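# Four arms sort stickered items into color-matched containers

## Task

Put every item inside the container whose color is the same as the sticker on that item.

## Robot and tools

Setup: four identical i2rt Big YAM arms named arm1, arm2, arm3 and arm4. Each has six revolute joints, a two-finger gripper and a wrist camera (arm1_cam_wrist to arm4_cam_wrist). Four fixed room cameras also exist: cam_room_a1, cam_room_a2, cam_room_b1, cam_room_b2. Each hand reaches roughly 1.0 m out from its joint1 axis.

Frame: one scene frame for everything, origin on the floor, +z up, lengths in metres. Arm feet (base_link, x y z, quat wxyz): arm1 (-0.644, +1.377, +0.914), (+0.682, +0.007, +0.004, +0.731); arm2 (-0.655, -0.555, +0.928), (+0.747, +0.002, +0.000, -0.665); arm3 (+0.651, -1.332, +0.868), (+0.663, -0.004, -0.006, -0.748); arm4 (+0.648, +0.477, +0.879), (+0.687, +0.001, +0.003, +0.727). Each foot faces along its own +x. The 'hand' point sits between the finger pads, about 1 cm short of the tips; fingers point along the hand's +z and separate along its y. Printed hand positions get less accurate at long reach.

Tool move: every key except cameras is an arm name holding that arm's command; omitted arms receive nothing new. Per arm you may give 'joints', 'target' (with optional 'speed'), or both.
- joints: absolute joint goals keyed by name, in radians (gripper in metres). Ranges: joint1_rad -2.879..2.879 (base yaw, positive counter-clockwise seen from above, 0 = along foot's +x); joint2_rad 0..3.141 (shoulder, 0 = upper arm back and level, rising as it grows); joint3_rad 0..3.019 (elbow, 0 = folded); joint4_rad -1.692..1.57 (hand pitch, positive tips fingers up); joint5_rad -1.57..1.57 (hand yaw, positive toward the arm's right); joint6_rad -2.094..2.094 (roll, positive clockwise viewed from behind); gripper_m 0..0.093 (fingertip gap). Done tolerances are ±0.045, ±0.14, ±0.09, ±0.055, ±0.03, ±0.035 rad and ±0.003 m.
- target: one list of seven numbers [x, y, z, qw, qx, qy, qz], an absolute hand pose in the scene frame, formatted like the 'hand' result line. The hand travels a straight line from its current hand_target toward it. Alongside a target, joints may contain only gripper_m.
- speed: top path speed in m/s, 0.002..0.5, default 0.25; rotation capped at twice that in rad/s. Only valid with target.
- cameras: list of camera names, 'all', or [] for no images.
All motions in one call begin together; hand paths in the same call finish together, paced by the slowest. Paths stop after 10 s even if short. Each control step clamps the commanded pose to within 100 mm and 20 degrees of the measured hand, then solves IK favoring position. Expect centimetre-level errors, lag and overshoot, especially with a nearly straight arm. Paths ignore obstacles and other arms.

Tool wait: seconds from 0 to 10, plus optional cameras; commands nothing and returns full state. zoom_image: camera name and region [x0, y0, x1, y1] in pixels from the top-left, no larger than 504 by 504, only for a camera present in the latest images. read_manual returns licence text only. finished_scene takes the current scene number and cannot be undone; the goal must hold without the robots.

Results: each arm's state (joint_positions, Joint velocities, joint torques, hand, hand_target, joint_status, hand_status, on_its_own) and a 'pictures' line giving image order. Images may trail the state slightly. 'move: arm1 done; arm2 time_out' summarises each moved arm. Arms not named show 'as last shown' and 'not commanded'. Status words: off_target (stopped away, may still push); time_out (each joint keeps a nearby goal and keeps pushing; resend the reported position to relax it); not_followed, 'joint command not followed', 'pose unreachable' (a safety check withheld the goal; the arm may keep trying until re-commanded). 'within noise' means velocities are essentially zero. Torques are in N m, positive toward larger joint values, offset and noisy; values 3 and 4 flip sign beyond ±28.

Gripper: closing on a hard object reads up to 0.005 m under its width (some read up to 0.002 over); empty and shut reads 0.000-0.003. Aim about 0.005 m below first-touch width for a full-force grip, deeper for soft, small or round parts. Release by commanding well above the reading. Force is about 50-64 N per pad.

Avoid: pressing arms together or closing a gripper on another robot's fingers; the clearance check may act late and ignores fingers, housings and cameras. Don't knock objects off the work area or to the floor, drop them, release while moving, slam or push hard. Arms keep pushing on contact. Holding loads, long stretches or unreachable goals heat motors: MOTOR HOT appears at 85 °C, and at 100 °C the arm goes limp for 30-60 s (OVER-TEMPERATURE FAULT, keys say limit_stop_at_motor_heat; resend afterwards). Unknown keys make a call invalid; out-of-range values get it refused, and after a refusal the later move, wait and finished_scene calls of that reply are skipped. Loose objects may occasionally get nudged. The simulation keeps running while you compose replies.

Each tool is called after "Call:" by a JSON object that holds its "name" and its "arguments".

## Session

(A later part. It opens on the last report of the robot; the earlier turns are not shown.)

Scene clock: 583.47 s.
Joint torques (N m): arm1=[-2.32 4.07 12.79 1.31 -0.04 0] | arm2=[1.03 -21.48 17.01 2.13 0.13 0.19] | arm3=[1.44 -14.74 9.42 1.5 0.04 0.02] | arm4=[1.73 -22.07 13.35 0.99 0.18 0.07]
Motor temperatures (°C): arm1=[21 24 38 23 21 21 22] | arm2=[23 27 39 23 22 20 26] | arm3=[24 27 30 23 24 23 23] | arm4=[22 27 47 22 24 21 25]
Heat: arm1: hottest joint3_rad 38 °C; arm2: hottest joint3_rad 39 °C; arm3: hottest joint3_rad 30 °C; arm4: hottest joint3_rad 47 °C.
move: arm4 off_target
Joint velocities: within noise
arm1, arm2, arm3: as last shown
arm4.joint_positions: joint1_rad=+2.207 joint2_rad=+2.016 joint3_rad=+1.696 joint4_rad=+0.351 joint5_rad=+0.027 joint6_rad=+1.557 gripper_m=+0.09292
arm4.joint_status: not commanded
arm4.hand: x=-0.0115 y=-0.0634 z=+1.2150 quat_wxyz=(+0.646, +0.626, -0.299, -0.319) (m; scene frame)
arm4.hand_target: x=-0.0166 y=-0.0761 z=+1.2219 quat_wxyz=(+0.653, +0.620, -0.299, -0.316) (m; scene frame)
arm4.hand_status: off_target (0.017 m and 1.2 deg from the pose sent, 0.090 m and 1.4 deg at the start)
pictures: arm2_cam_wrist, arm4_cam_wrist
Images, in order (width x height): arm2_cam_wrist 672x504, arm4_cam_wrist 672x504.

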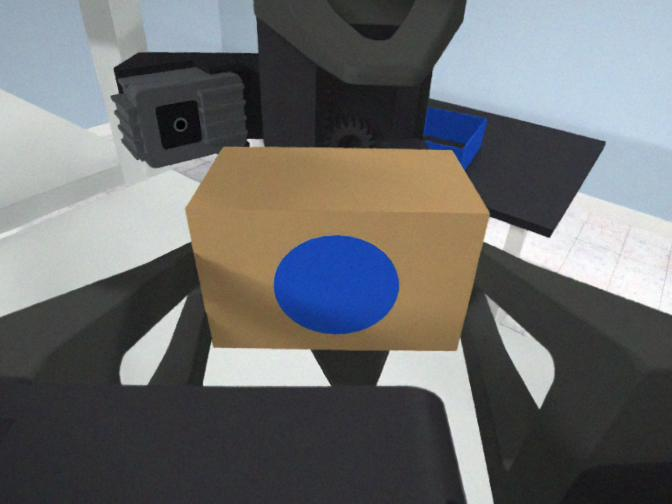

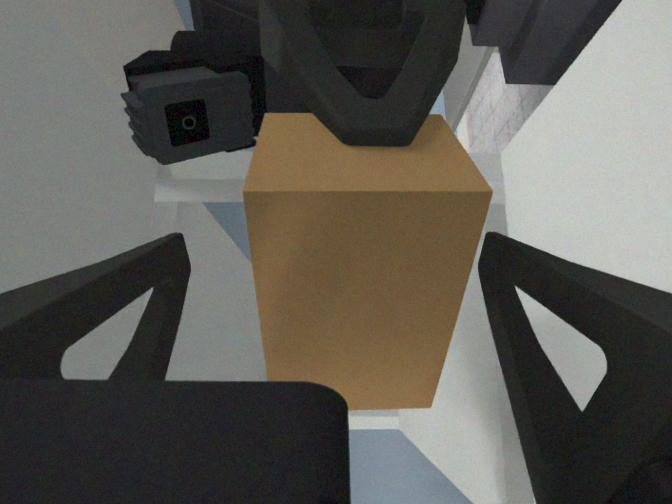

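Call:
{"name": "move", "arguments": {"arm4": {"joints": {"gripper_m": 0.025}}, "cameras": ["arm4_cam_wrist", "arm2_cam_wrist"]}}

Call:
{"name": "move", "arguments": {"arm2": {"joints": {"gripper_m": 0.093}}, "cameras": ["arm4_cam_wrist", "arm2_cam_wrist"]}}

Scene clock: 590.27 s.
Joint torques (N m): arm1=[-2.49 4.48 12.9 1.42 -0.06 0.03] | arm2=[1.03 -21.48 16.79 2.22 0.08 0.17] | arm3=[1.38 -14.56 9.43 1.55 0.04 0.02] | arm4=[1.67 -21.89 13.5 1.2 0.14 0.07]
Motor temperatures (°C): arm1=[21 24 38 23 21 21 22] | arm2=[23 27 39 23 22 20 26] | arm3=[24 27 30 23 24 23 23] | arm4=[22 26 47 22 24 21 25]
Heat: arm1: hottest joint3_rad 38 °C; arm2: hottest joint3_rad 39 °C; arm3: hottest joint3_rad 30 °C; arm4: hottest joint3_rad 47 °C.
move: arm4 off_target
Joint velocities: within noise
arm1, arm2, arm3: as last shown
arm2.joint_positions: joint1_rad=+2.121 joint2_rad=+1.998 joint3_rad=+1.515 joint4_rad=+0.503 joint5_rad=-0.001 joint6_rad=-0.012 gripper_m=+0.06913
arm2.hand: x=-0.0076 y=-0.0458 z=+1.2055 quat_wxyz=(-0.677, +0.233, -0.659, -0.231) (m; scene frame)
arm4.joint_positions: joint1_rad=+2.208 joint2_rad=+2.017 joint3_rad=+1.696 joint4_rad=+0.346 joint5_rad=+0.029 joint6_rad=+1.559 gripper_m=+0.04452
arm4.joint_status: gripper_m off_target (ended at +0.04455, target +0.02500)
arm4.hand: x=-0.0115 y=-0.0638 z=+1.2128 quat_wxyz=(+0.644, +0.627, -0.301, -0.318) (m; scene frame)
arm4.hand_target: x=-0.0166 y=-0.0761 z=+1.2219 quat_wxyz=(+0.653, +0.620, -0.299, -0.316) (m; scene frame)
arm4.hand_status: not commanded
pictures: arm2_cam_wrist, arm4_cam_wrist
Images, in order (width x height): arm2_cam_wrist 672x504, arm4_cam_wrist 672x504.

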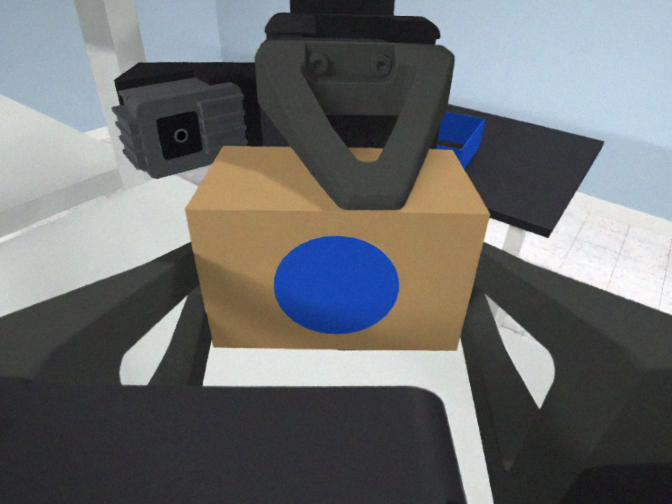

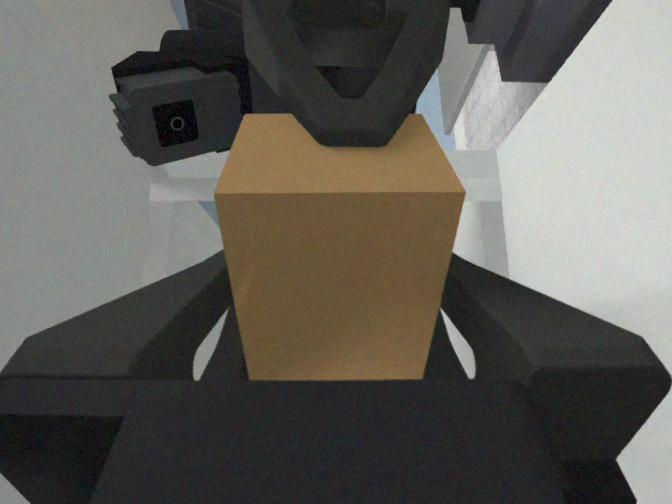

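Scene clock: 590.77 s.
Joint torques (N m): arm1=[-2.26 4.48 12.86 1.46 -0.03 0.01] | arm2=[1.08 -21.36 16.58 2.21 0.08 0.17] | arm3=[1.44 -14.74 9.44 1.47 0.05 0.02] | arm4=[1.67 -22.07 13.37 1.2 0.13 0.06]
Motor temperatures (°C): arm1=[21 24 38 23 21 21 22] | arm2=[23 27 39 23 22 20 26] | arm3=[24 27 30 23 24 23 23] | arm4=[22 26 47 22 24 21 25]
Heat: arm1: hottest joint3_rad 38 °C; arm2: hottest joint3_rad 39 °C; arm3: hottest joint3_rad 30 °C; arm4: hottest joint3_rad 47 °C.
move: arm2 done
Joint velocities: within noise
arm1, arm4: as last shown
arm2.joint_positions: joint1_rad=+2.121 joint2_rad=+1.998 joint3_rad=+1.518 joint4_rad=+0.503 joint5_rad=-0.001 joint6_rad=-0.012 gripper_m=+0.09292
arm2.joint_status: all done
arm2.hand: x=-0.0073 y=-0.0455 z=+1.2070 quat_wxyz=(-0.678, +0.232, -0.658, -0.231) (m; scene frame)
arm2.hand_target: x=+0.0017 y=-0.0348 z=+1.2201 quat_wxyz=(-0.685, +0.226, -0.650, -0.239) (m; scene frame)
arm2.hand_status: not commanded
arm3.joint_positions: joint1_rad=+1.685 joint2_rad=+1.397 joint3_rad=+1.340 joint4_rad=-1.019 joint5_rad=+0.000 joint6_rad=-0.008 gripper_m=+0.09398
arm3.joint_status: not commanded
arm3.hand: x=+1.1719 y=-1.3316 z=+1.1448 quat_wxyz=(-0.245, +0.002, -0.969, +0.008) (m; scene frame)
arm3.hand_target: x=+1.1734 y=-1.3290 z=+1.1544 quat_wxyz=(-0.259, +0.001, -0.966, +0.007) (m; scene frame)
arm3.hand_status: not commanded
arm4.hand: x=-0.0115 y=-0.0639 z=+1.2125 quat_wxyz=(+0.644, +0.627, -0.301, -0.318) (m; scene frame)
arm4.hand_target: x=-0.0166 y=-0.0762 z=+1.2217 quat_wxyz=(+0.653, +0.620, -0.299, -0.316) (m; scene frame)
pictures: arm2_cam_wrist, arm4_cam_wrist
Images, in order (width x height): arm2_cam_wrist 672x504, arm4_cam_wrist 672x504.

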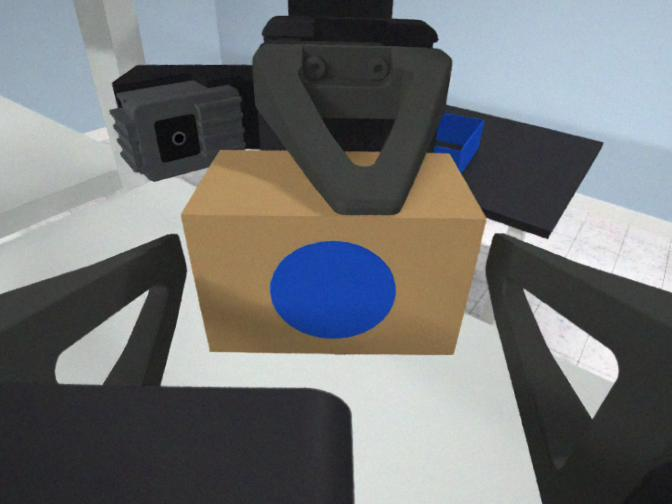

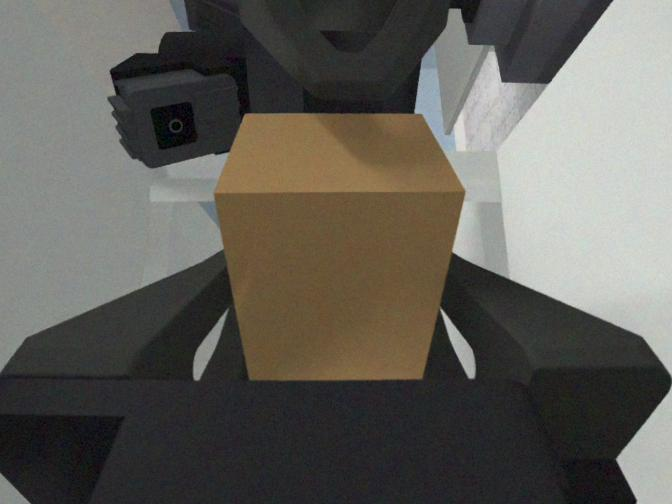

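Call:
{"name": "move", "arguments": {"arm2": {"joints": {"gripper_m": 0.045}}, "cameras": []}}

Call:
{"name": "move", "arguments": {"arm4": {"joints": {"gripper_m": 0.093}}, "cameras": ["arm4_cam_wrist", "arm2_cam_wrist"]}}

Call:
{"name": "move", "arguments": {"arm4": {"target": [0.36, 0.249, 1.26, 0.6530, 0.6198, -0.2997, -0.3159], "speed": 0.4}, "cameras": ["arm4_cam_wrist", "arm2_cam_wrist"]}}

Scene clock: 611.17 s.
Joint torques (N m): arm1=[-2.37 5.01 12.85 1.28 0.04 0.03] | arm2=[1.03 -21.42 16.55 2.22 -0.04 0.17] | arm3=[1.38 -14.62 9.4 1.51 0.04 0.02] | arm4=[1.44 -21.83 13.39 1.22 0.09 0.04]
Motor temperatures (°C): arm1=[21 24 38 23 21 21 22] | arm2=[23 28 41 23 22 20 25] | arm3=[24 27 30 23 24 23 23] | arm4=[22 26 48 22 24 21 26]
Heat: arm1: hottest joint3_rad 38 °C; arm2: hottest joint3_rad 41 °C; arm3: hottest joint3_rad 30 °C; arm4: hottest joint3_rad 48 °C.
move: arm2 off_target
Joint velocities: within noise
arm1, arm3: as last shown
arm2.joint_positions: joint1_rad=+2.121 joint2_rad=+1.998 joint3_rad=+1.518 joint4_rad=+0.503 joint5_rad=+0.002 joint6_rad=-0.011 gripper_m=+0.06911
arm2.joint_status: gripper_m off_target (ended at +0.06914, target +0.04500)
arm2.hand: x=-0.0070 y=-0.0459 z=+1.2070 quat_wxyz=(-0.678, +0.231, -0.658, -0.231) (m; scene frame)
arm2.hand_target: x=+0.0017 y=-0.0348 z=+1.2201 quat_wxyz=(-0.685, +0.226, -0.650, -0.238) (m; scene frame)
arm2.hand_status: not commanded
arm4.joint_positions: joint1_rad=+2.208 joint2_rad=+2.017 joint3_rad=+1.696 joint4_rad=+0.346 joint5_rad=+0.031 joint6_rad=+1.560 gripper_m=+0.04452
arm4.joint_status: not commanded
arm4.hand: x=-0.0117 y=-0.0636 z=+1.2125 quat_wxyz=(+0.644, +0.627, -0.302, -0.318) (m; scene frame)
arm4.hand_target: x=-0.0167 y=-0.0761 z=+1.2217 quat_wxyz=(+0.653, +0.620, -0.300, -0.316) (m; scene frame)
arm4.hand_status: not commanded
pictures: none
No camera images: "cameras" was empty.

Scene clock: 611.77 s.
Joint torques (N m): arm1=[-2.14 4.54 12.93 1.28 -0.03 -0.01] | arm2=[1.08 -21.36 16.55 2.22 -0.04 0.17] | arm3=[1.38 -14.51 9.43 1.5 0.04 0.03] | arm4=[1.67 -21.83 13.44 1.24 0.07 0.03]
Motor temperatures (°C): arm1=[21 24 38 23 21 21 22] | arm2=[23 28 41 23 22 20 25] | arm3=[24 27 30 23 24 23 23] | arm4=[22 26 48 22 24 21 26]
Heat: arm1: hottest joint3_rad 38 °C; arm2: hottest joint3_rad 41 °C; arm3: hottest joint3_rad 30 °C; arm4: hottest joint3_rad 48 °C.
move: arm4 done
Joint velocities: within noise
arm1, arm2, arm3: as last shown
arm4.joint_positions: joint1_rad=+2.208 joint2_rad=+2.017 joint3_rad=+1.696 joint4_rad=+0.346 joint5_rad=+0.031 joint6_rad=+1.560 gripper_m=+0.09291
arm4.joint_status: all done
arm4.hand: x=-0.0117 y=-0.0636 z=+1.2125 quat_wxyz=(+0.644, +0.627, -0.302, -0.318) (m; scene frame)
arm4.hand_target: x=-0.0167 y=-0.0761 z=+1.2217 quat_wxyz=(+0.653, +0.620, -0.300, -0.316) (m; scene frame)
arm4.hand_status: not commanded
pictures: arm2_cam_wrist, arm4_cam_wrist
Images, in order (width x height): arm2_cam_wrist 672x504, arm4_cam_wrist 672x504.

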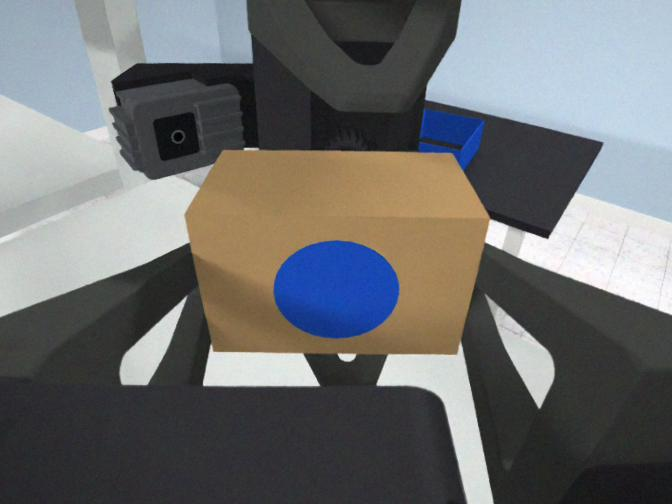

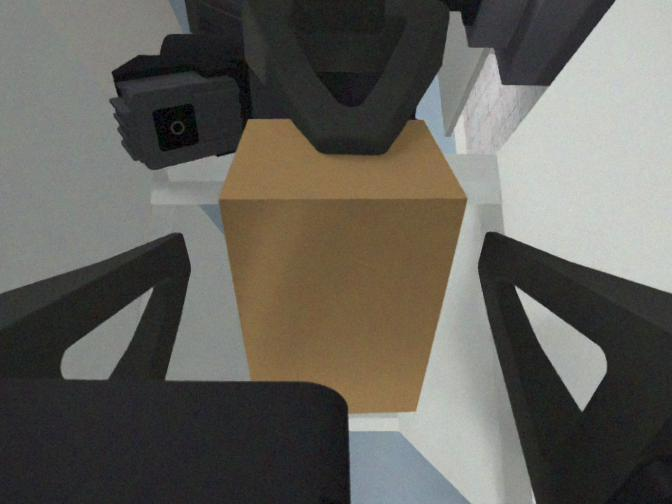

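Scene clock: 613.87 s.
Joint torques (N m): arm1=[-2.49 4.54 12.78 1.33 -0.03 0.04] | arm2=[1.03 -21.42 16.57 2.22 -0.04 0.16] | arm3=[1.38 -14.68 9.43 1.46 0.04 0.02] | arm4=[0.09 -0.38 9.55 1.11 -0.04 0.05]
Motor temperatures (°C): arm1=[21 24 38 23 21 21 22] | arm2=[23 28 41 23 22 20 25] | arm3=[24 27 30 23 24 23 23] | arm4=[22 26 47 22 24 21 26]
Heat: arm1: hottest joint3_rad 38 °C; arm2: hottest joint3_rad 41 °C; arm3: hottest joint3_rad 30 °C; arm4: hottest joint3_rad 47 °C.
move: arm4 done
Joint velocities: within noise
arm1.joint_positions: joint1_rad=-2.243 joint2_rad=+0.153 joint3_rad=+0.485 joint4_rad=-0.339 joint5_rad=-0.004 joint6_rad=+0.009 gripper_m=+0.09296
arm1.joint_status: not commanded
arm1.hand: x=-0.4195 y=+1.2262 z=+1.2883 quat_wxyz=(-0.669, -0.212, -0.683, +0.206) (m; scene frame)
arm1.hand_target: x=-0.4223 y=+1.2266 z=+1.2955 quat_wxyz=(-0.670, -0.212, -0.680, +0.209) (m; scene frame)
arm1.hand_status: not commanded
arm2, arm3: as last shown
arm4.joint_positions: joint1_rad=+2.197 joint2_rad=+0.573 joint3_rad=+0.513 joint4_rad=+0.132 joint5_rad=+0.007 joint6_rad=+1.560 gripper_m=+0.09291
arm4.joint_status: not commanded
arm4.hand: x=+0.3638 y=+0.2484 z=+1.2686 quat_wxyz=(+0.660, +0.614, -0.291, -0.321) (m; scene frame)
arm4.hand_target: x=+0.3602 y=+0.2490 z=+1.2600 quat_wxyz=(+0.653, +0.620, -0.300, -0.316) (m; scene frame)
arm4.hand_status: done (0.009 m and 1.6 deg from the pose sent, 0.488 m and 1.4 deg at the start)
pictures: arm2_cam_wrist, arm4_cam_wrist
Images, in order (width x height): arm2_cam_wrist 672x504, arm4_cam_wrist 672x504.

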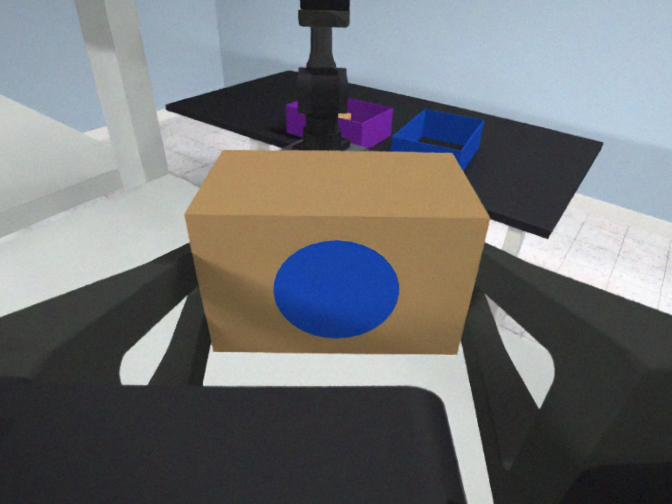

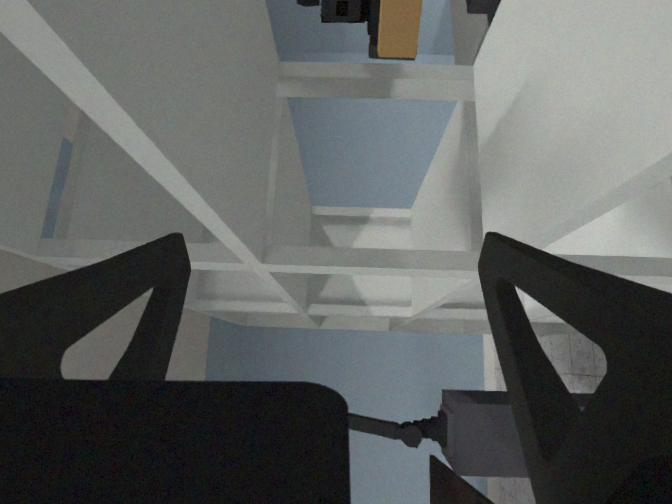

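Call:
{"name": "move", "arguments": {"arm2": {"target": [-0.428, -0.375, 1.28, 0.6679, -0.2324, 0.6679, 0.2324], "speed": 0.4}, "arm3": {"joints": {"joint1_rad": -1.987, "joint2_rad": 0.15, "joint3_rad": 0.5, "joint4_rad": -0.35, "joint5_rad": 0, "joint6_rad": 1.57}}, "cameras": ["arm3_cam_wrist", "arm2_cam_wrist", "cam_room_a1"]}}

Call:
{"name": "move", "arguments": {"arm2": {"joints": {"joint1_rad": 0.918, "joint2_rad": 0.15, "joint3_rad": 0.5, "joint4_rad": -0.35, "joint5_rad": 0, "joint6_rad": 0}}, "cameras": ["arm3_cam_wrist", "arm2_cam_wrist", "cam_room_a1"]}}

Scene clock: 627.47 s.
Joint torques (N m): arm1=[-2.37 4.48 12.96 1.44 -0.02 0.02] | arm2=[1.49 2.02 12.05 2.11 0.15 0.16] | arm3=[0.62 3.08 9.59 2.41 -0.04 -0.06] | arm4=[0.26 -0.32 9.61 1.06 -0.03 0.07]
Motor temperatures (°C): arm1=[21 24 38 23 21 21 22] | arm2=[23 28 41 23 22 20 25] | arm3=[24 27 30 23 24 23 23] | arm4=[22 25 45 22 24 21 25]
Heat: arm1: hottest joint3_rad 38 °C; arm2: hottest joint3_rad 41 °C; arm3: hottest joint3_rad 30 °C; arm4: hottest joint3_rad 45 °C.
move: arm2 done; arm3 done
Joint velocities: within noise
arm1, arm4: as last shown
arm2.joint_positions: joint1_rad=+2.124 joint2_rad=+0.225 joint3_rad=+0.417 joint4_rad=-0.170 joint5_rad=+0.007 joint6_rad=-0.011 gripper_m=+0.06911
arm2.joint_status: not commanded
arm2.hand: x=-0.4285 y=-0.3783 z=+1.2887 quat_wxyz=(-0.678, +0.230, -0.659, -0.230) (m; scene frame)
arm2.hand_target: x=-0.4281 y=-0.3751 z=+1.2801 quat_wxyz=(-0.668, +0.233, -0.668, -0.232) (m; scene frame)
arm2.hand_status: done (0.009 m and 1.6 deg from the pose sent, 0.539 m and 1.6 deg at the start)
arm3.joint_positions: joint1_rad=-1.977 joint2_rad=+0.150 joint3_rad=+0.499 joint4_rad=-0.366 joint5_rad=+0.001 joint6_rad=+1.562 gripper_m=+0.09400
arm3.joint_status: all done
arm3.hand: x=+0.4240 y=-1.1937 z=+1.2458 quat_wxyz=(-0.348, -0.356, +0.621, +0.605) (m; scene frame)
arm3.hand_target: x=+0.4253 y=-1.1918 z=+1.2506 quat_wxyz=(-0.351, -0.348, +0.619, +0.610) (m; scene frame)
arm3.hand_status: not commanded
arm4.hand_target: x=+0.3601 y=+0.2491 z=+1.2600 quat_wxyz=(+0.653, +0.620, -0.300, -0.316) (m; scene frame)
pictures: arm2_cam_wrist, arm3_cam_wrist, cam_room_a1
Images, in order (width x height): arm2_cam_wrist 672x504, arm3_cam_wrist 672x504, cam_room_a1 672x504.

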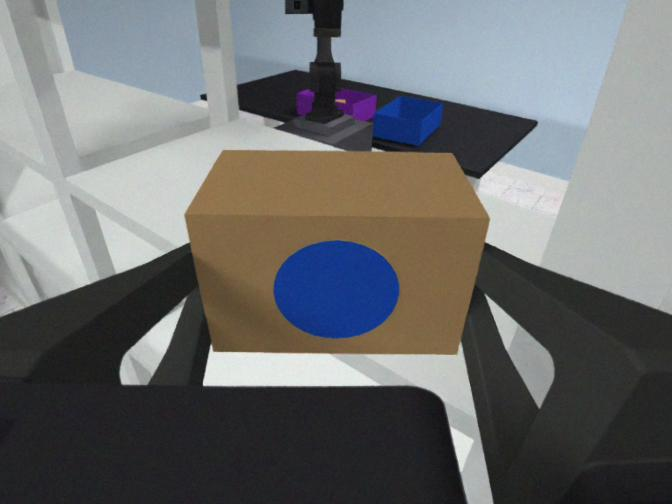

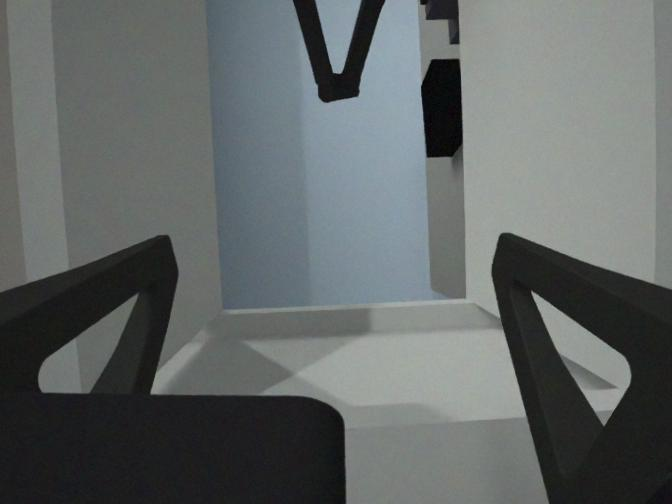

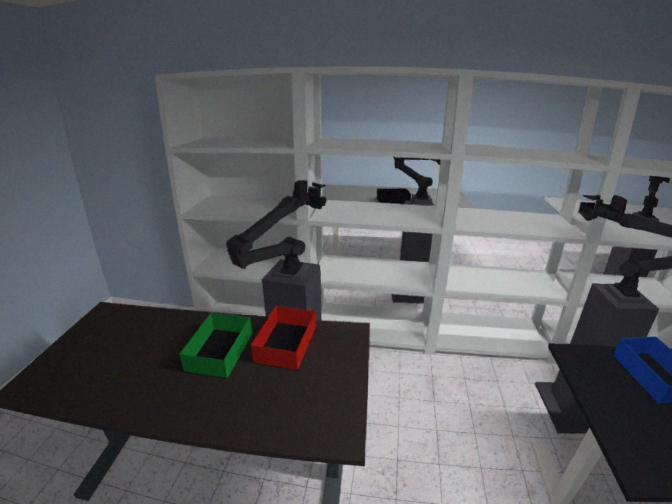

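Scene clock: 629.07 s.
Joint torques (N m): arm1=[-2.14 3.78 12.83 1.51 -0.03 0] | arm2=[0.5 1.03 18.17 2.17 -0.06 0.18] | arm3=[0.67 3.19 9.59 2.43 -0.05 -0.07] | arm4=[0.67 -0.09 9.55 1.1 -0.04 0.03]
Motor temperatures (°C): arm1=[21 24 38 23 21 21 22] | arm2=[23 28 41 23 22 20 25] | arm3=[24 27 30 23 24 23 23] | arm4=[22 25 45 22 24 21 25]
Heat: arm1: hottest joint3_rad 38 °C; arm2: hottest joint3_rad 41 °C; arm3: hottest joint3_rad 30 °C; arm4: hottest joint3_rad 45 °C.
move: arm2 done
Joint velocities: within noise
arm1, arm3, arm4: as last shown
arm2.joint_positions: joint1_rad=+0.922 joint2_rad=+0.159 joint3_rad=+0.431 joint4_rad=-0.339 joint5_rad=+0.001 joint6_rad=-0.011 gripper_m=+0.06911
arm2.joint_status: all done
arm2.hand: x=-0.4216 y=-0.6950 z=+1.2716 quat_wxyz=(-0.658, -0.190, -0.705, +0.182) (m; scene frame)
arm2.hand_target: x=-0.4305 y=-0.6909 z=+1.3132 quat_wxyz=(-0.682, -0.189, -0.682, +0.186) (m; scene frame)
arm2.hand_status: not commanded
pictures: arm2_cam_wrist, arm3_cam_wrist, cam_room_a1
Images, in order (width x height): arm2_cam_wrist 672x504, arm3_cam_wrist 672x504, cam_room_a1 672x504.

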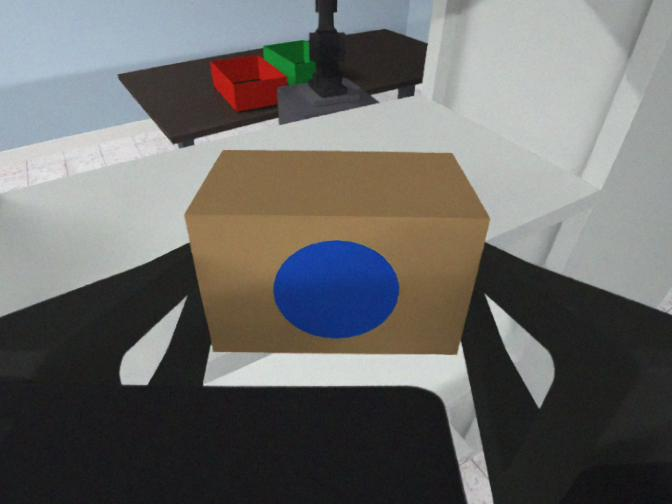

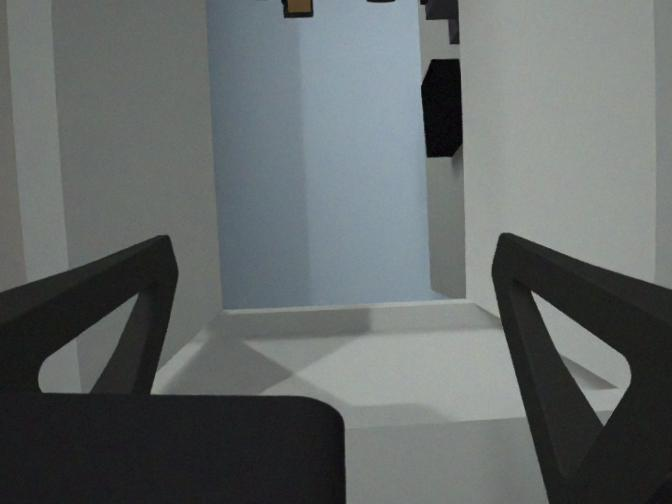

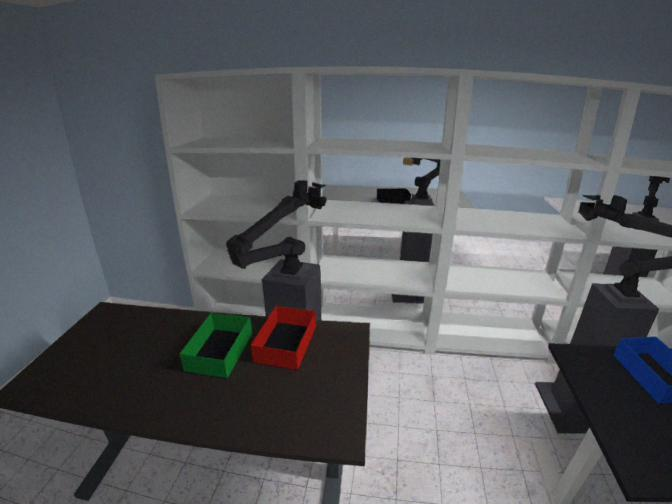

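Call:
{"name": "move", "arguments": {"arm2": {"target": [0.007, -0.9487, 1.22, 0.6994, 0.1825, 0.6638, -0.1923]}, "arm3": {"target": [0.056, -0.978, 1.225, -0.3586, -0.3403, 0.5984, 0.6305]}, "cameras": ["arm3_cam_wrist", "arm2_cam_wrist", "cam_room_a1"]}}

Scene clock: 639.70 s.
Joint torques (N m): arm1=[-2.26 4.78 12.77 1.36 -0.03 0] | arm2=[0.62 -18.73 16.23 2.25 0.06 0.14] | arm3=[1.44 -16.38 13.09 2.28 0.12 -0.16] | arm4=[-0.09 -0.44 9.58 1.14 -0.01 0.07]
Motor temperatures (°C): arm1=[21 24 38 23 21 21 22] | arm2=[23 27 41 23 22 20 25] | arm3=[24 26 31 24 24 23 23] | arm4=[22 25 44 22 24 21 25]
Heat: arm1: hottest joint3_rad 38 °C; arm2: hottest joint3_rad 41 °C; arm3: hottest joint3_rad 31 °C; arm4: hottest joint3_rad 44 °C.
move: arm2 off_target; arm3 off_target
Joint velocities: within noise
arm1, arm4: as last shown
arm2.joint_positions: joint1_rad=+0.922 joint2_rad=+1.837 joint3_rad=+1.258 joint4_rad=+0.597 joint5_rad=+0.001 joint6_rad=-0.011 gripper_m=+0.06911
arm2.joint_status: not commanded
arm2.hand: x=-0.0073 y=-0.9386 z=+1.2015 quat_wxyz=(-0.688, -0.182, -0.676, +0.191) (m; scene frame)
arm2.hand_target: x=+0.0051 y=-0.9476 z=+1.2200 quat_wxyz=(-0.699, -0.182, -0.664, +0.192) (m; scene frame)
arm2.hand_status: off_target (0.025 m and 2.0 deg from the pose sent, 0.501 m and 6.8 deg at the start)
arm3.joint_positions: joint1_rad=-1.977 joint2_rad=+1.581 joint3_rad=+1.098 joint4_rad=+0.480 joint5_rad=+0.005 joint6_rad=+1.562 gripper_m=+0.09400
arm3.joint_status: not commanded
arm3.hand: x=+0.0653 y=-0.9847 z=+1.1922 quat_wxyz=(-0.350, -0.352, +0.618, +0.610) (m; scene frame)
arm3.hand_target: x=+0.0580 y=-0.9793 z=+1.2250 quat_wxyz=(-0.359, -0.340, +0.598, +0.631) (m; scene frame)
arm3.hand_status: off_target (0.035 m and 3.7 deg from the pose sent, 0.427 m and 4.5 deg at the start)
pictures: arm2_cam_wrist, arm3_cam_wrist, cam_room_a1
Images, in order (width x height): arm2_cam_wrist 672x504, arm3_cam_wrist 672x504, cam_room_a1 672x504.

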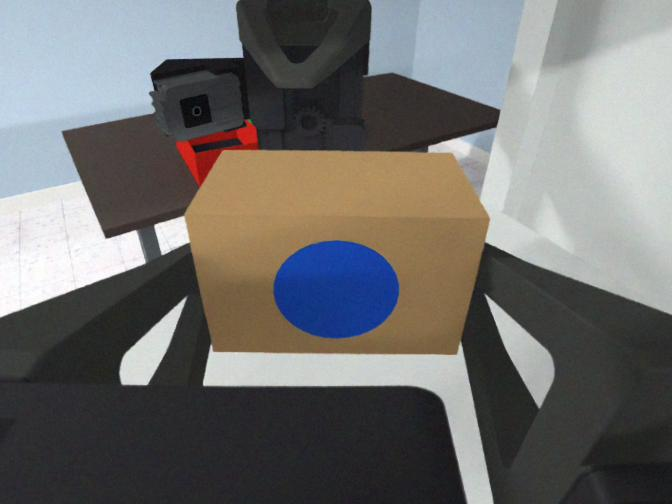

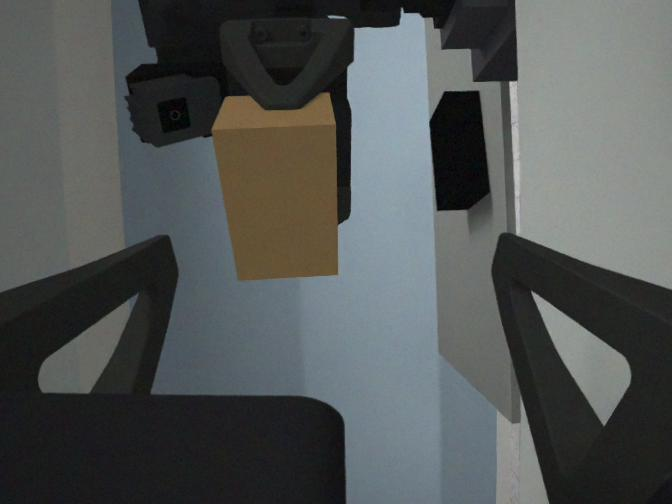

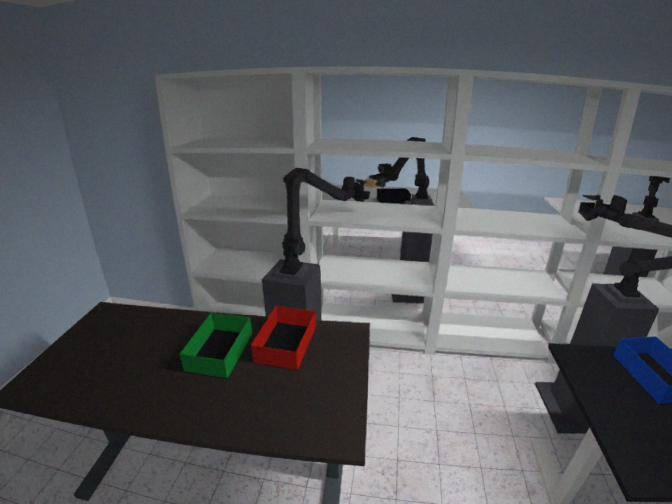

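Call:
{"name": "move", "arguments": {"arm3": {"target": [-0.018, -0.955, 1.238, -0.3644, -0.3340, 0.5873, 0.6409], "speed": 0.15}, "cameras": ["arm3_cam_wrist", "arm2_cam_wrist"]}}

Scene clock: 656.47 s.
Joint torques (N m): arm1=[-2.32 4.66 12.79 1.4 -0.03 0.04] | arm2=[0.73 -18.78 16.18 2.25 0.06 0.14] | arm3=[2.08 -19.02 13.65 1.5 0.11 -0.21] | arm4=[0.38 -0.44 9.42 0.94 -0.03 0.05]
Motor temperatures (°C): arm1=[21 24 38 23 21 21 22] | arm2=[23 27 44 23 22 20 25] | arm3=[24 26 32 24 24 23 23] | arm4=[22 24 42 22 24 21 25]
Heat: arm1: hottest joint3_rad 38 °C; arm2: hottest joint3_rad 44 °C; arm3: hottest joint3_rad 32 °C; arm4: hottest joint3_rad 42 °C.
move: arm3 off_target
Joint velocities: within noise
arm1, arm2, arm4: as last shown
arm3.joint_positions: joint1_rad=-1.959 joint2_rad=+1.756 joint3_rad=+1.343 joint4_rad=+0.465 joint5_rad=+0.035 joint6_rad=+1.562 gripper_m=+0.09400
arm3.joint_status: not commanded
arm3.hand: x=-0.0046 y=-0.9538 z=+1.2107 quat_wxyz=(-0.356, -0.338, +0.603, +0.628) (m; scene frame)
arm3.hand_target: x=-0.0159 y=-0.9560 z=+1.2379 quat_wxyz=(-0.364, -0.334, +0.587, +0.641) (m; scene frame)
arm3.hand_status: off_target (0.030 m and 2.6 deg from the pose sent, 0.100 m and 5.7 deg at the start)
pictures: arm2_cam_wrist, arm3_cam_wrist
Images, in order (width x height): arm2_cam_wrist 672x504, arm3_cam_wrist 672x504.

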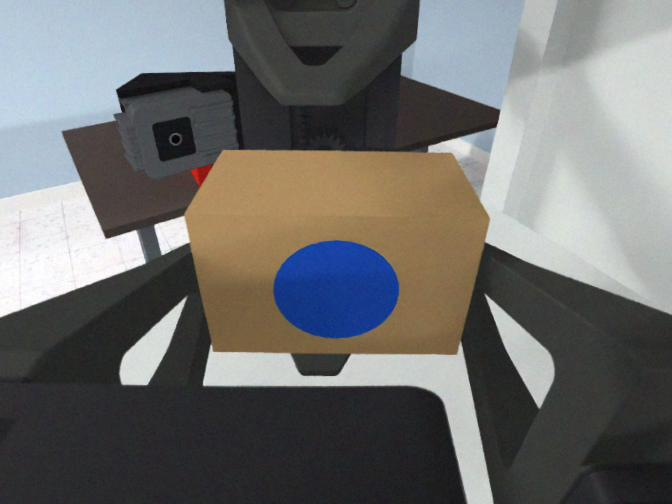

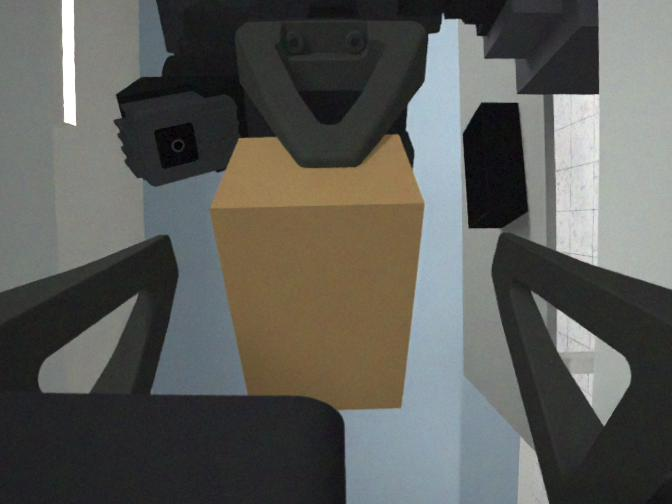

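Call:
{"name": "move", "arguments": {"arm3": {"joints": {"gripper_m": 0.025}}, "cameras": []}}

Call:
{"name": "move", "arguments": {"arm2": {"joints": {"gripper_m": 0.093}}, "cameras": ["arm3_cam_wrist", "arm2_cam_wrist"]}}

Call:
{"name": "move", "arguments": {"arm2": {"target": [-0.36, -0.73, 1.27, 0.6994, 0.1825, 0.6638, -0.1923], "speed": 0.4}, "cameras": ["arm3_cam_wrist", "arm2_cam_wrist"]}}

Call:
{"name": "move", "arguments": {"arm3": {"target": [0.40, -1.183, 1.25, -0.3586, -0.3403, 0.5984, 0.6305], "speed": 0.4}, "cameras": ["arm3_cam_wrist", "arm2_cam_wrist"]}}

Scene clock: 665.87 s.
Joint torques (N m): arm1=[-2.26 4.78 12.92 1.35 -0.07 0] | arm2=[0.62 -18.67 16.16 2.41 0.07 0.14] | arm3=[2.2 -18.96 13.59 1.55 0.08 -0.18] | arm4=[0.03 -0.38 9.52 0.91 -0.02 0.03]
Motor temperatures (°C): arm1=[21 24 38 23 21 21 22] | arm2=[23 28 45 23 22 20 26] | arm3=[24 27 32 24 24 23 23] | arm4=[22 24 42 22 24 21 25]
Heat: arm1: hottest joint3_rad 38 °C; arm2: hottest joint3_rad 45 °C; arm3: hottest joint3_rad 32 °C; arm4: hottest joint3_rad 42 °C.
move: arm3 off_target
Joint velocities: within noise
arm1, arm2, arm4: as last shown
arm2.joint_positions: joint1_rad=+0.922 joint2_rad=+1.837 joint3_rad=+1.258 joint4_rad=+0.593 joint5_rad=+0.001 joint6_rad=-0.011 gripper_m=+0.06911
arm2.hand: x=-0.0073 y=-0.9386 z=+1.2006 quat_wxyz=(-0.686, -0.182, -0.678, +0.190) (m; scene frame)
arm3.joint_positions: joint1_rad=-1.959 joint2_rad=+1.756 joint3_rad=+1.345 joint4_rad=+0.464 joint5_rad=+0.035 joint6_rad=+1.560 gripper_m=+0.04409
arm3.joint_status: gripper_m off_target (ended at +0.04412, target +0.02500)
arm3.hand: x=-0.0048 y=-0.9536 z=+1.2117 quat_wxyz=(-0.355, -0.338, +0.603, +0.629) (m; scene frame)
arm3.hand_target: x=-0.0160 y=-0.9560 z=+1.2377 quat_wxyz=(-0.364, -0.334, +0.587, +0.641) (m; scene frame)
arm3.hand_status: not commanded
pictures: none
No camera images: "cameras" was empty.

Scene clock: 666.37 s.
Joint torques (N m): arm1=[-2.67 4.19 13.01 1.43 -0.06 0.03] | arm2=[0.67 -18.78 15.86 2.43 0.06 0.13] | arm3=[2.26 -19.25 13.52 1.63 0.08 -0.17] | arm4=[0.09 -0.62 9.47 0.99 -0.01 0.03]
Motor temperatures (°C): arm1=[21 24 38 23 21 21 22] | arm2=[23 28 45 23 22 20 25] | arm3=[24 27 32 24 24 23 23] | arm4=[22 24 42 22 24 21 25]
Heat: arm1: hottest joint3_rad 38 °C; arm2: hottest joint3_rad 45 °C; arm3: hottest joint3_rad 32 °C; arm4: hottest joint3_rad 42 °C.
move: arm2 done
Joint velocities: within noise
arm1, arm4: as last shown
arm2.joint_positions: joint1_rad=+0.922 joint2_rad=+1.837 joint3_rad=+1.263 joint4_rad=+0.593 joint5_rad=+0.001 joint6_rad=-0.011 gripper_m=+0.09292
arm2.joint_status: all done
arm2.hand: x=-0.0064 y=-0.9392 z=+1.2034 quat_wxyz=(-0.688, -0.182, -0.676, +0.191) (m; scene frame)
arm2.hand_target: x=+0.0051 y=-0.9476 z=+1.2201 quat_wxyz=(-0.699, -0.182, -0.664, +0.192) (m; scene frame)
arm2.hand_status: not commanded
arm3.joint_positions: joint1_rad=-1.959 joint2_rad=+1.757 joint3_rad=+1.345 joint4_rad=+0.462 joint5_rad=+0.035 joint6_rad=+1.560 gripper_m=+0.04409
arm3.joint_status: not commanded
arm3.hand: x=-0.0050 y=-0.9535 z=+1.2109 quat_wxyz=(-0.355, -0.339, +0.603, +0.629) (m; scene frame)
arm3.hand_target: x=-0.0160 y=-0.9560 z=+1.2380 quat_wxyz=(-0.365, -0.334, +0.587, +0.641) (m; scene frame)
arm3.hand_status: not commanded
pictures: arm2_cam_wrist, arm3_cam_wrist
Images, in order (width x height): arm2_cam_wrist 672x504, arm3_cam_wrist 672x504.

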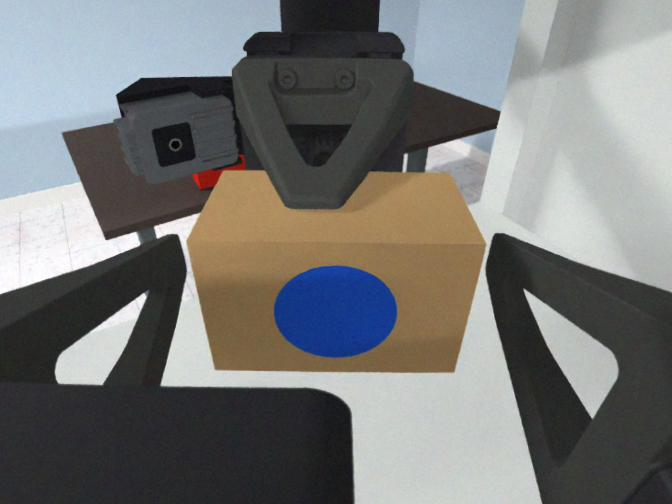

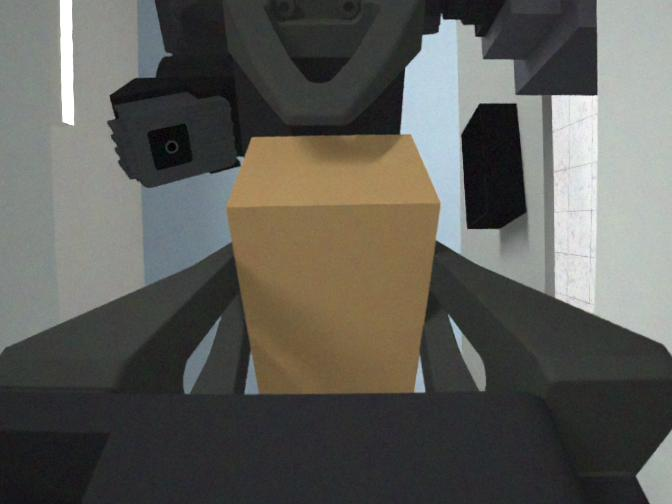

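Scene clock: 668.23 s.
Joint torques (N m): arm1=[-2.08 4.89 12.81 1.42 -0.09 0.01] | arm2=[1.55 -0.03 11.6 1.95 0.14 0.13] | arm3=[2.08 -19.02 13.5 1.65 0.1 -0.17] | arm4=[-0.15 -0.56 9.72 0.94 -0.04 0.08]
Motor temperatures (°C): arm1=[21 24 38 23 21 21 22] | arm2=[23 27 44 23 22 20 25] | arm3=[24 27 32 24 24 23 23] | arm4=[22 24 42 22 24 21 25]
Heat: arm1: hottest joint3_rad 38 °C; arm2: hottest joint3_rad 44 °C; arm3: hottest joint3_rad 32 °C; arm4: hottest joint3_rad 42 °C.
move: arm2 off_target
Joint velocities: within noise
arm1, arm3, arm4: as last shown
arm2.joint_positions: joint1_rad=+0.922 joint2_rad=+0.467 joint3_rad=+0.397 joint4_rad=+0.160 joint5_rad=+0.010 joint6_rad=-0.011 gripper_m=+0.09292
arm2.joint_status: not commanded
arm2.hand: x=-0.3635 y=-0.7311 z=+1.2847 quat_wxyz=(-0.710, -0.179, -0.651, +0.200) (m; scene frame)
arm2.hand_target: x=-0.3603 y=-0.7299 z=+1.2701 quat_wxyz=(-0.699, -0.182, -0.664, +0.192) (m; scene frame)
arm2.hand_status: off_target (0.015 m and 2.2 deg from the pose sent, 0.416 m and 1.9 deg at the start)
pictures: arm2_cam_wrist, arm3_cam_wrist
Images, in order (width x height): arm2_cam_wrist 672x504, arm3_cam_wrist 672x504.

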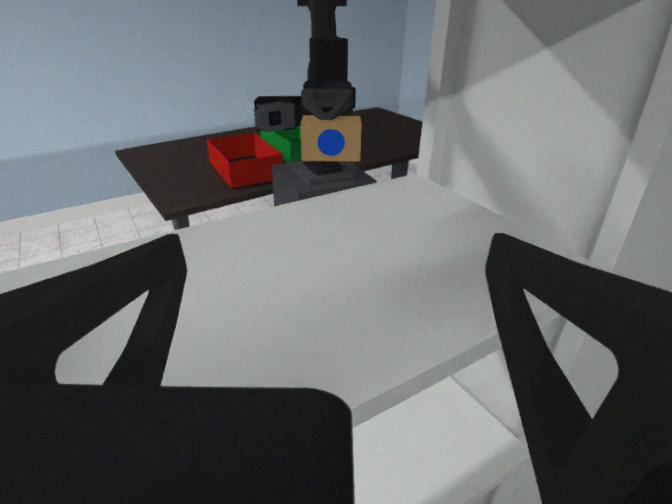

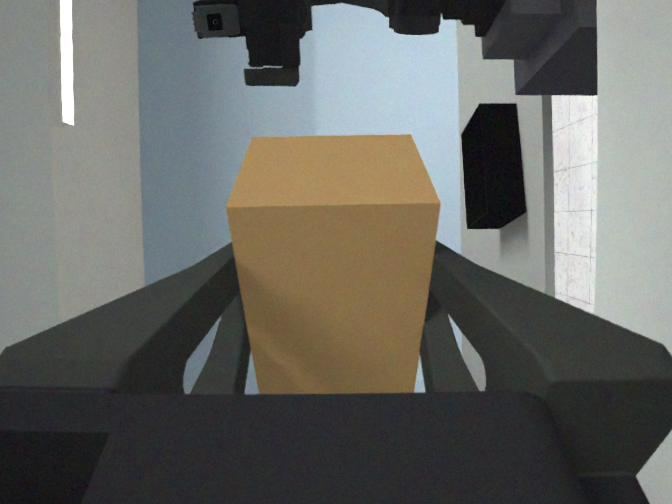

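Scene clock: 670.27 s.
Joint torques (N m): arm1=[-2.55 4.13 12.83 1.18 -0.03 -0.04] | arm2=[1.49 -0.09 11.6 1.95 0.14 0.13] | arm3=[2.37 2.67 9.89 1.58 0.1 -0.17] | arm4=[0.15 -0.62 9.55 1.11 -0.03 0.06]
Motor temperatures (°C): arm1=[21 24 38 23 21 21 22] | arm2=[23 27 44 23 22 20 25] | arm3=[24 27 32 24 24 23 23] | arm4=[22 24 42 22 24 21 25]
Heat: arm1: hottest joint3_rad 38 °C; arm2: hottest joint3_rad 44 °C; arm3: hottest joint3_rad 32 °C; arm4: hottest joint3_rad 42 °C.
move: arm3 done
Joint velocities: within noise
arm1.joint_positions: joint1_rad=-2.243 joint2_rad=+0.153 joint3_rad=+0.485 joint4_rad=-0.339 joint5_rad=-0.004 joint6_rad=+0.009 gripper_m=+0.09296
arm1.joint_status: not commanded
arm1.hand: x=-0.4195 y=+1.2262 z=+1.2883 quat_wxyz=(-0.669, -0.212, -0.683, +0.206) (m; scene frame)
arm1.hand_target: x=-0.4223 y=+1.2266 z=+1.2955 quat_wxyz=(-0.670, -0.212, -0.680, +0.209) (m; scene frame)
arm1.hand_status: not commanded
arm2: as last shown
arm3.joint_positions: joint1_rad=-1.957 joint2_rad=+0.237 joint3_rad=+0.459 joint4_rad=-0.157 joint5_rad=+0.041 joint6_rad=+1.560 gripper_m=+0.04409
arm3.joint_status: not commanded
arm3.hand: x=+0.4027 y=-1.1802 z=+1.2505 quat_wxyz=(-0.356, -0.335, +0.599, +0.633) (m; scene frame)
arm3.hand_target: x=+0.4001 y=-1.1829 z=+1.2500 quat_wxyz=(-0.359, -0.340, +0.598, +0.631) (m; scene frame)
arm3.hand_status: done (0.004 m and 0.7 deg from the pose sent, 0.467 m and 0.8 deg at the start)
arm4.joint_positions: joint1_rad=+2.197 joint2_rad=+0.573 joint3_rad=+0.513 joint4_rad=+0.132 joint5_rad=+0.007 joint6_rad=+1.560 gripper_m=+0.09291
arm4.joint_status: not commanded
arm4.hand: x=+0.3638 y=+0.2484 z=+1.2686 quat_wxyz=(+0.660, +0.614, -0.291, -0.321) (m; scene frame)
arm4.hand_target: x=+0.3601 y=+0.2491 z=+1.2600 quat_wxyz=(+0.653, +0.620, -0.300, -0.316) (m; scene frame)
arm4.hand_status: not commanded
pictures: arm2_cam_wrist, arm3_cam_wrist
Images, in order (width x height): arm2_cam_wrist 672x504, arm3_cam_wrist 672x504.

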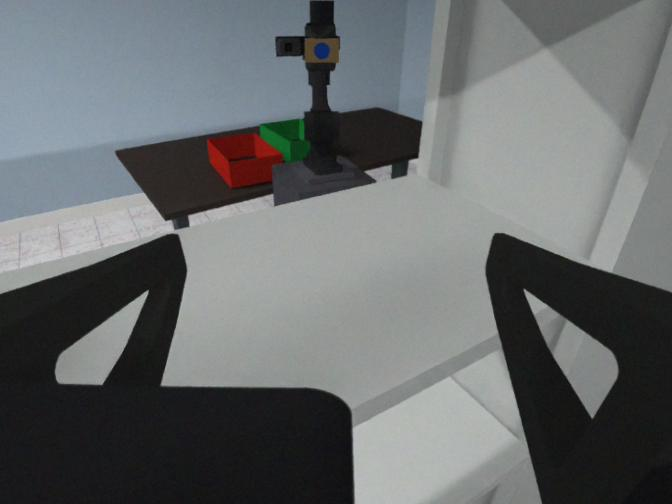

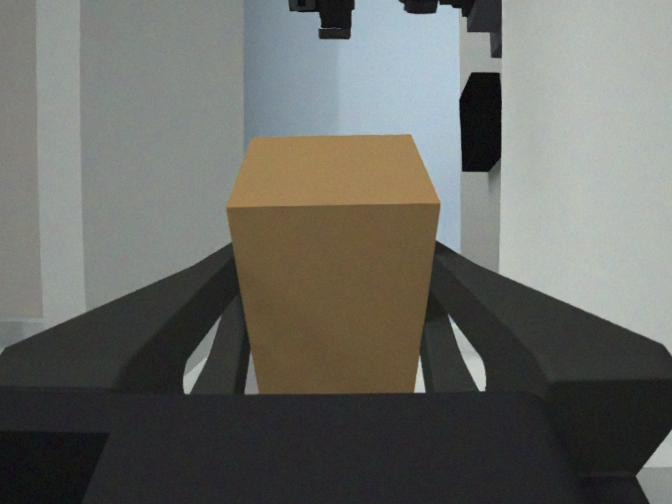

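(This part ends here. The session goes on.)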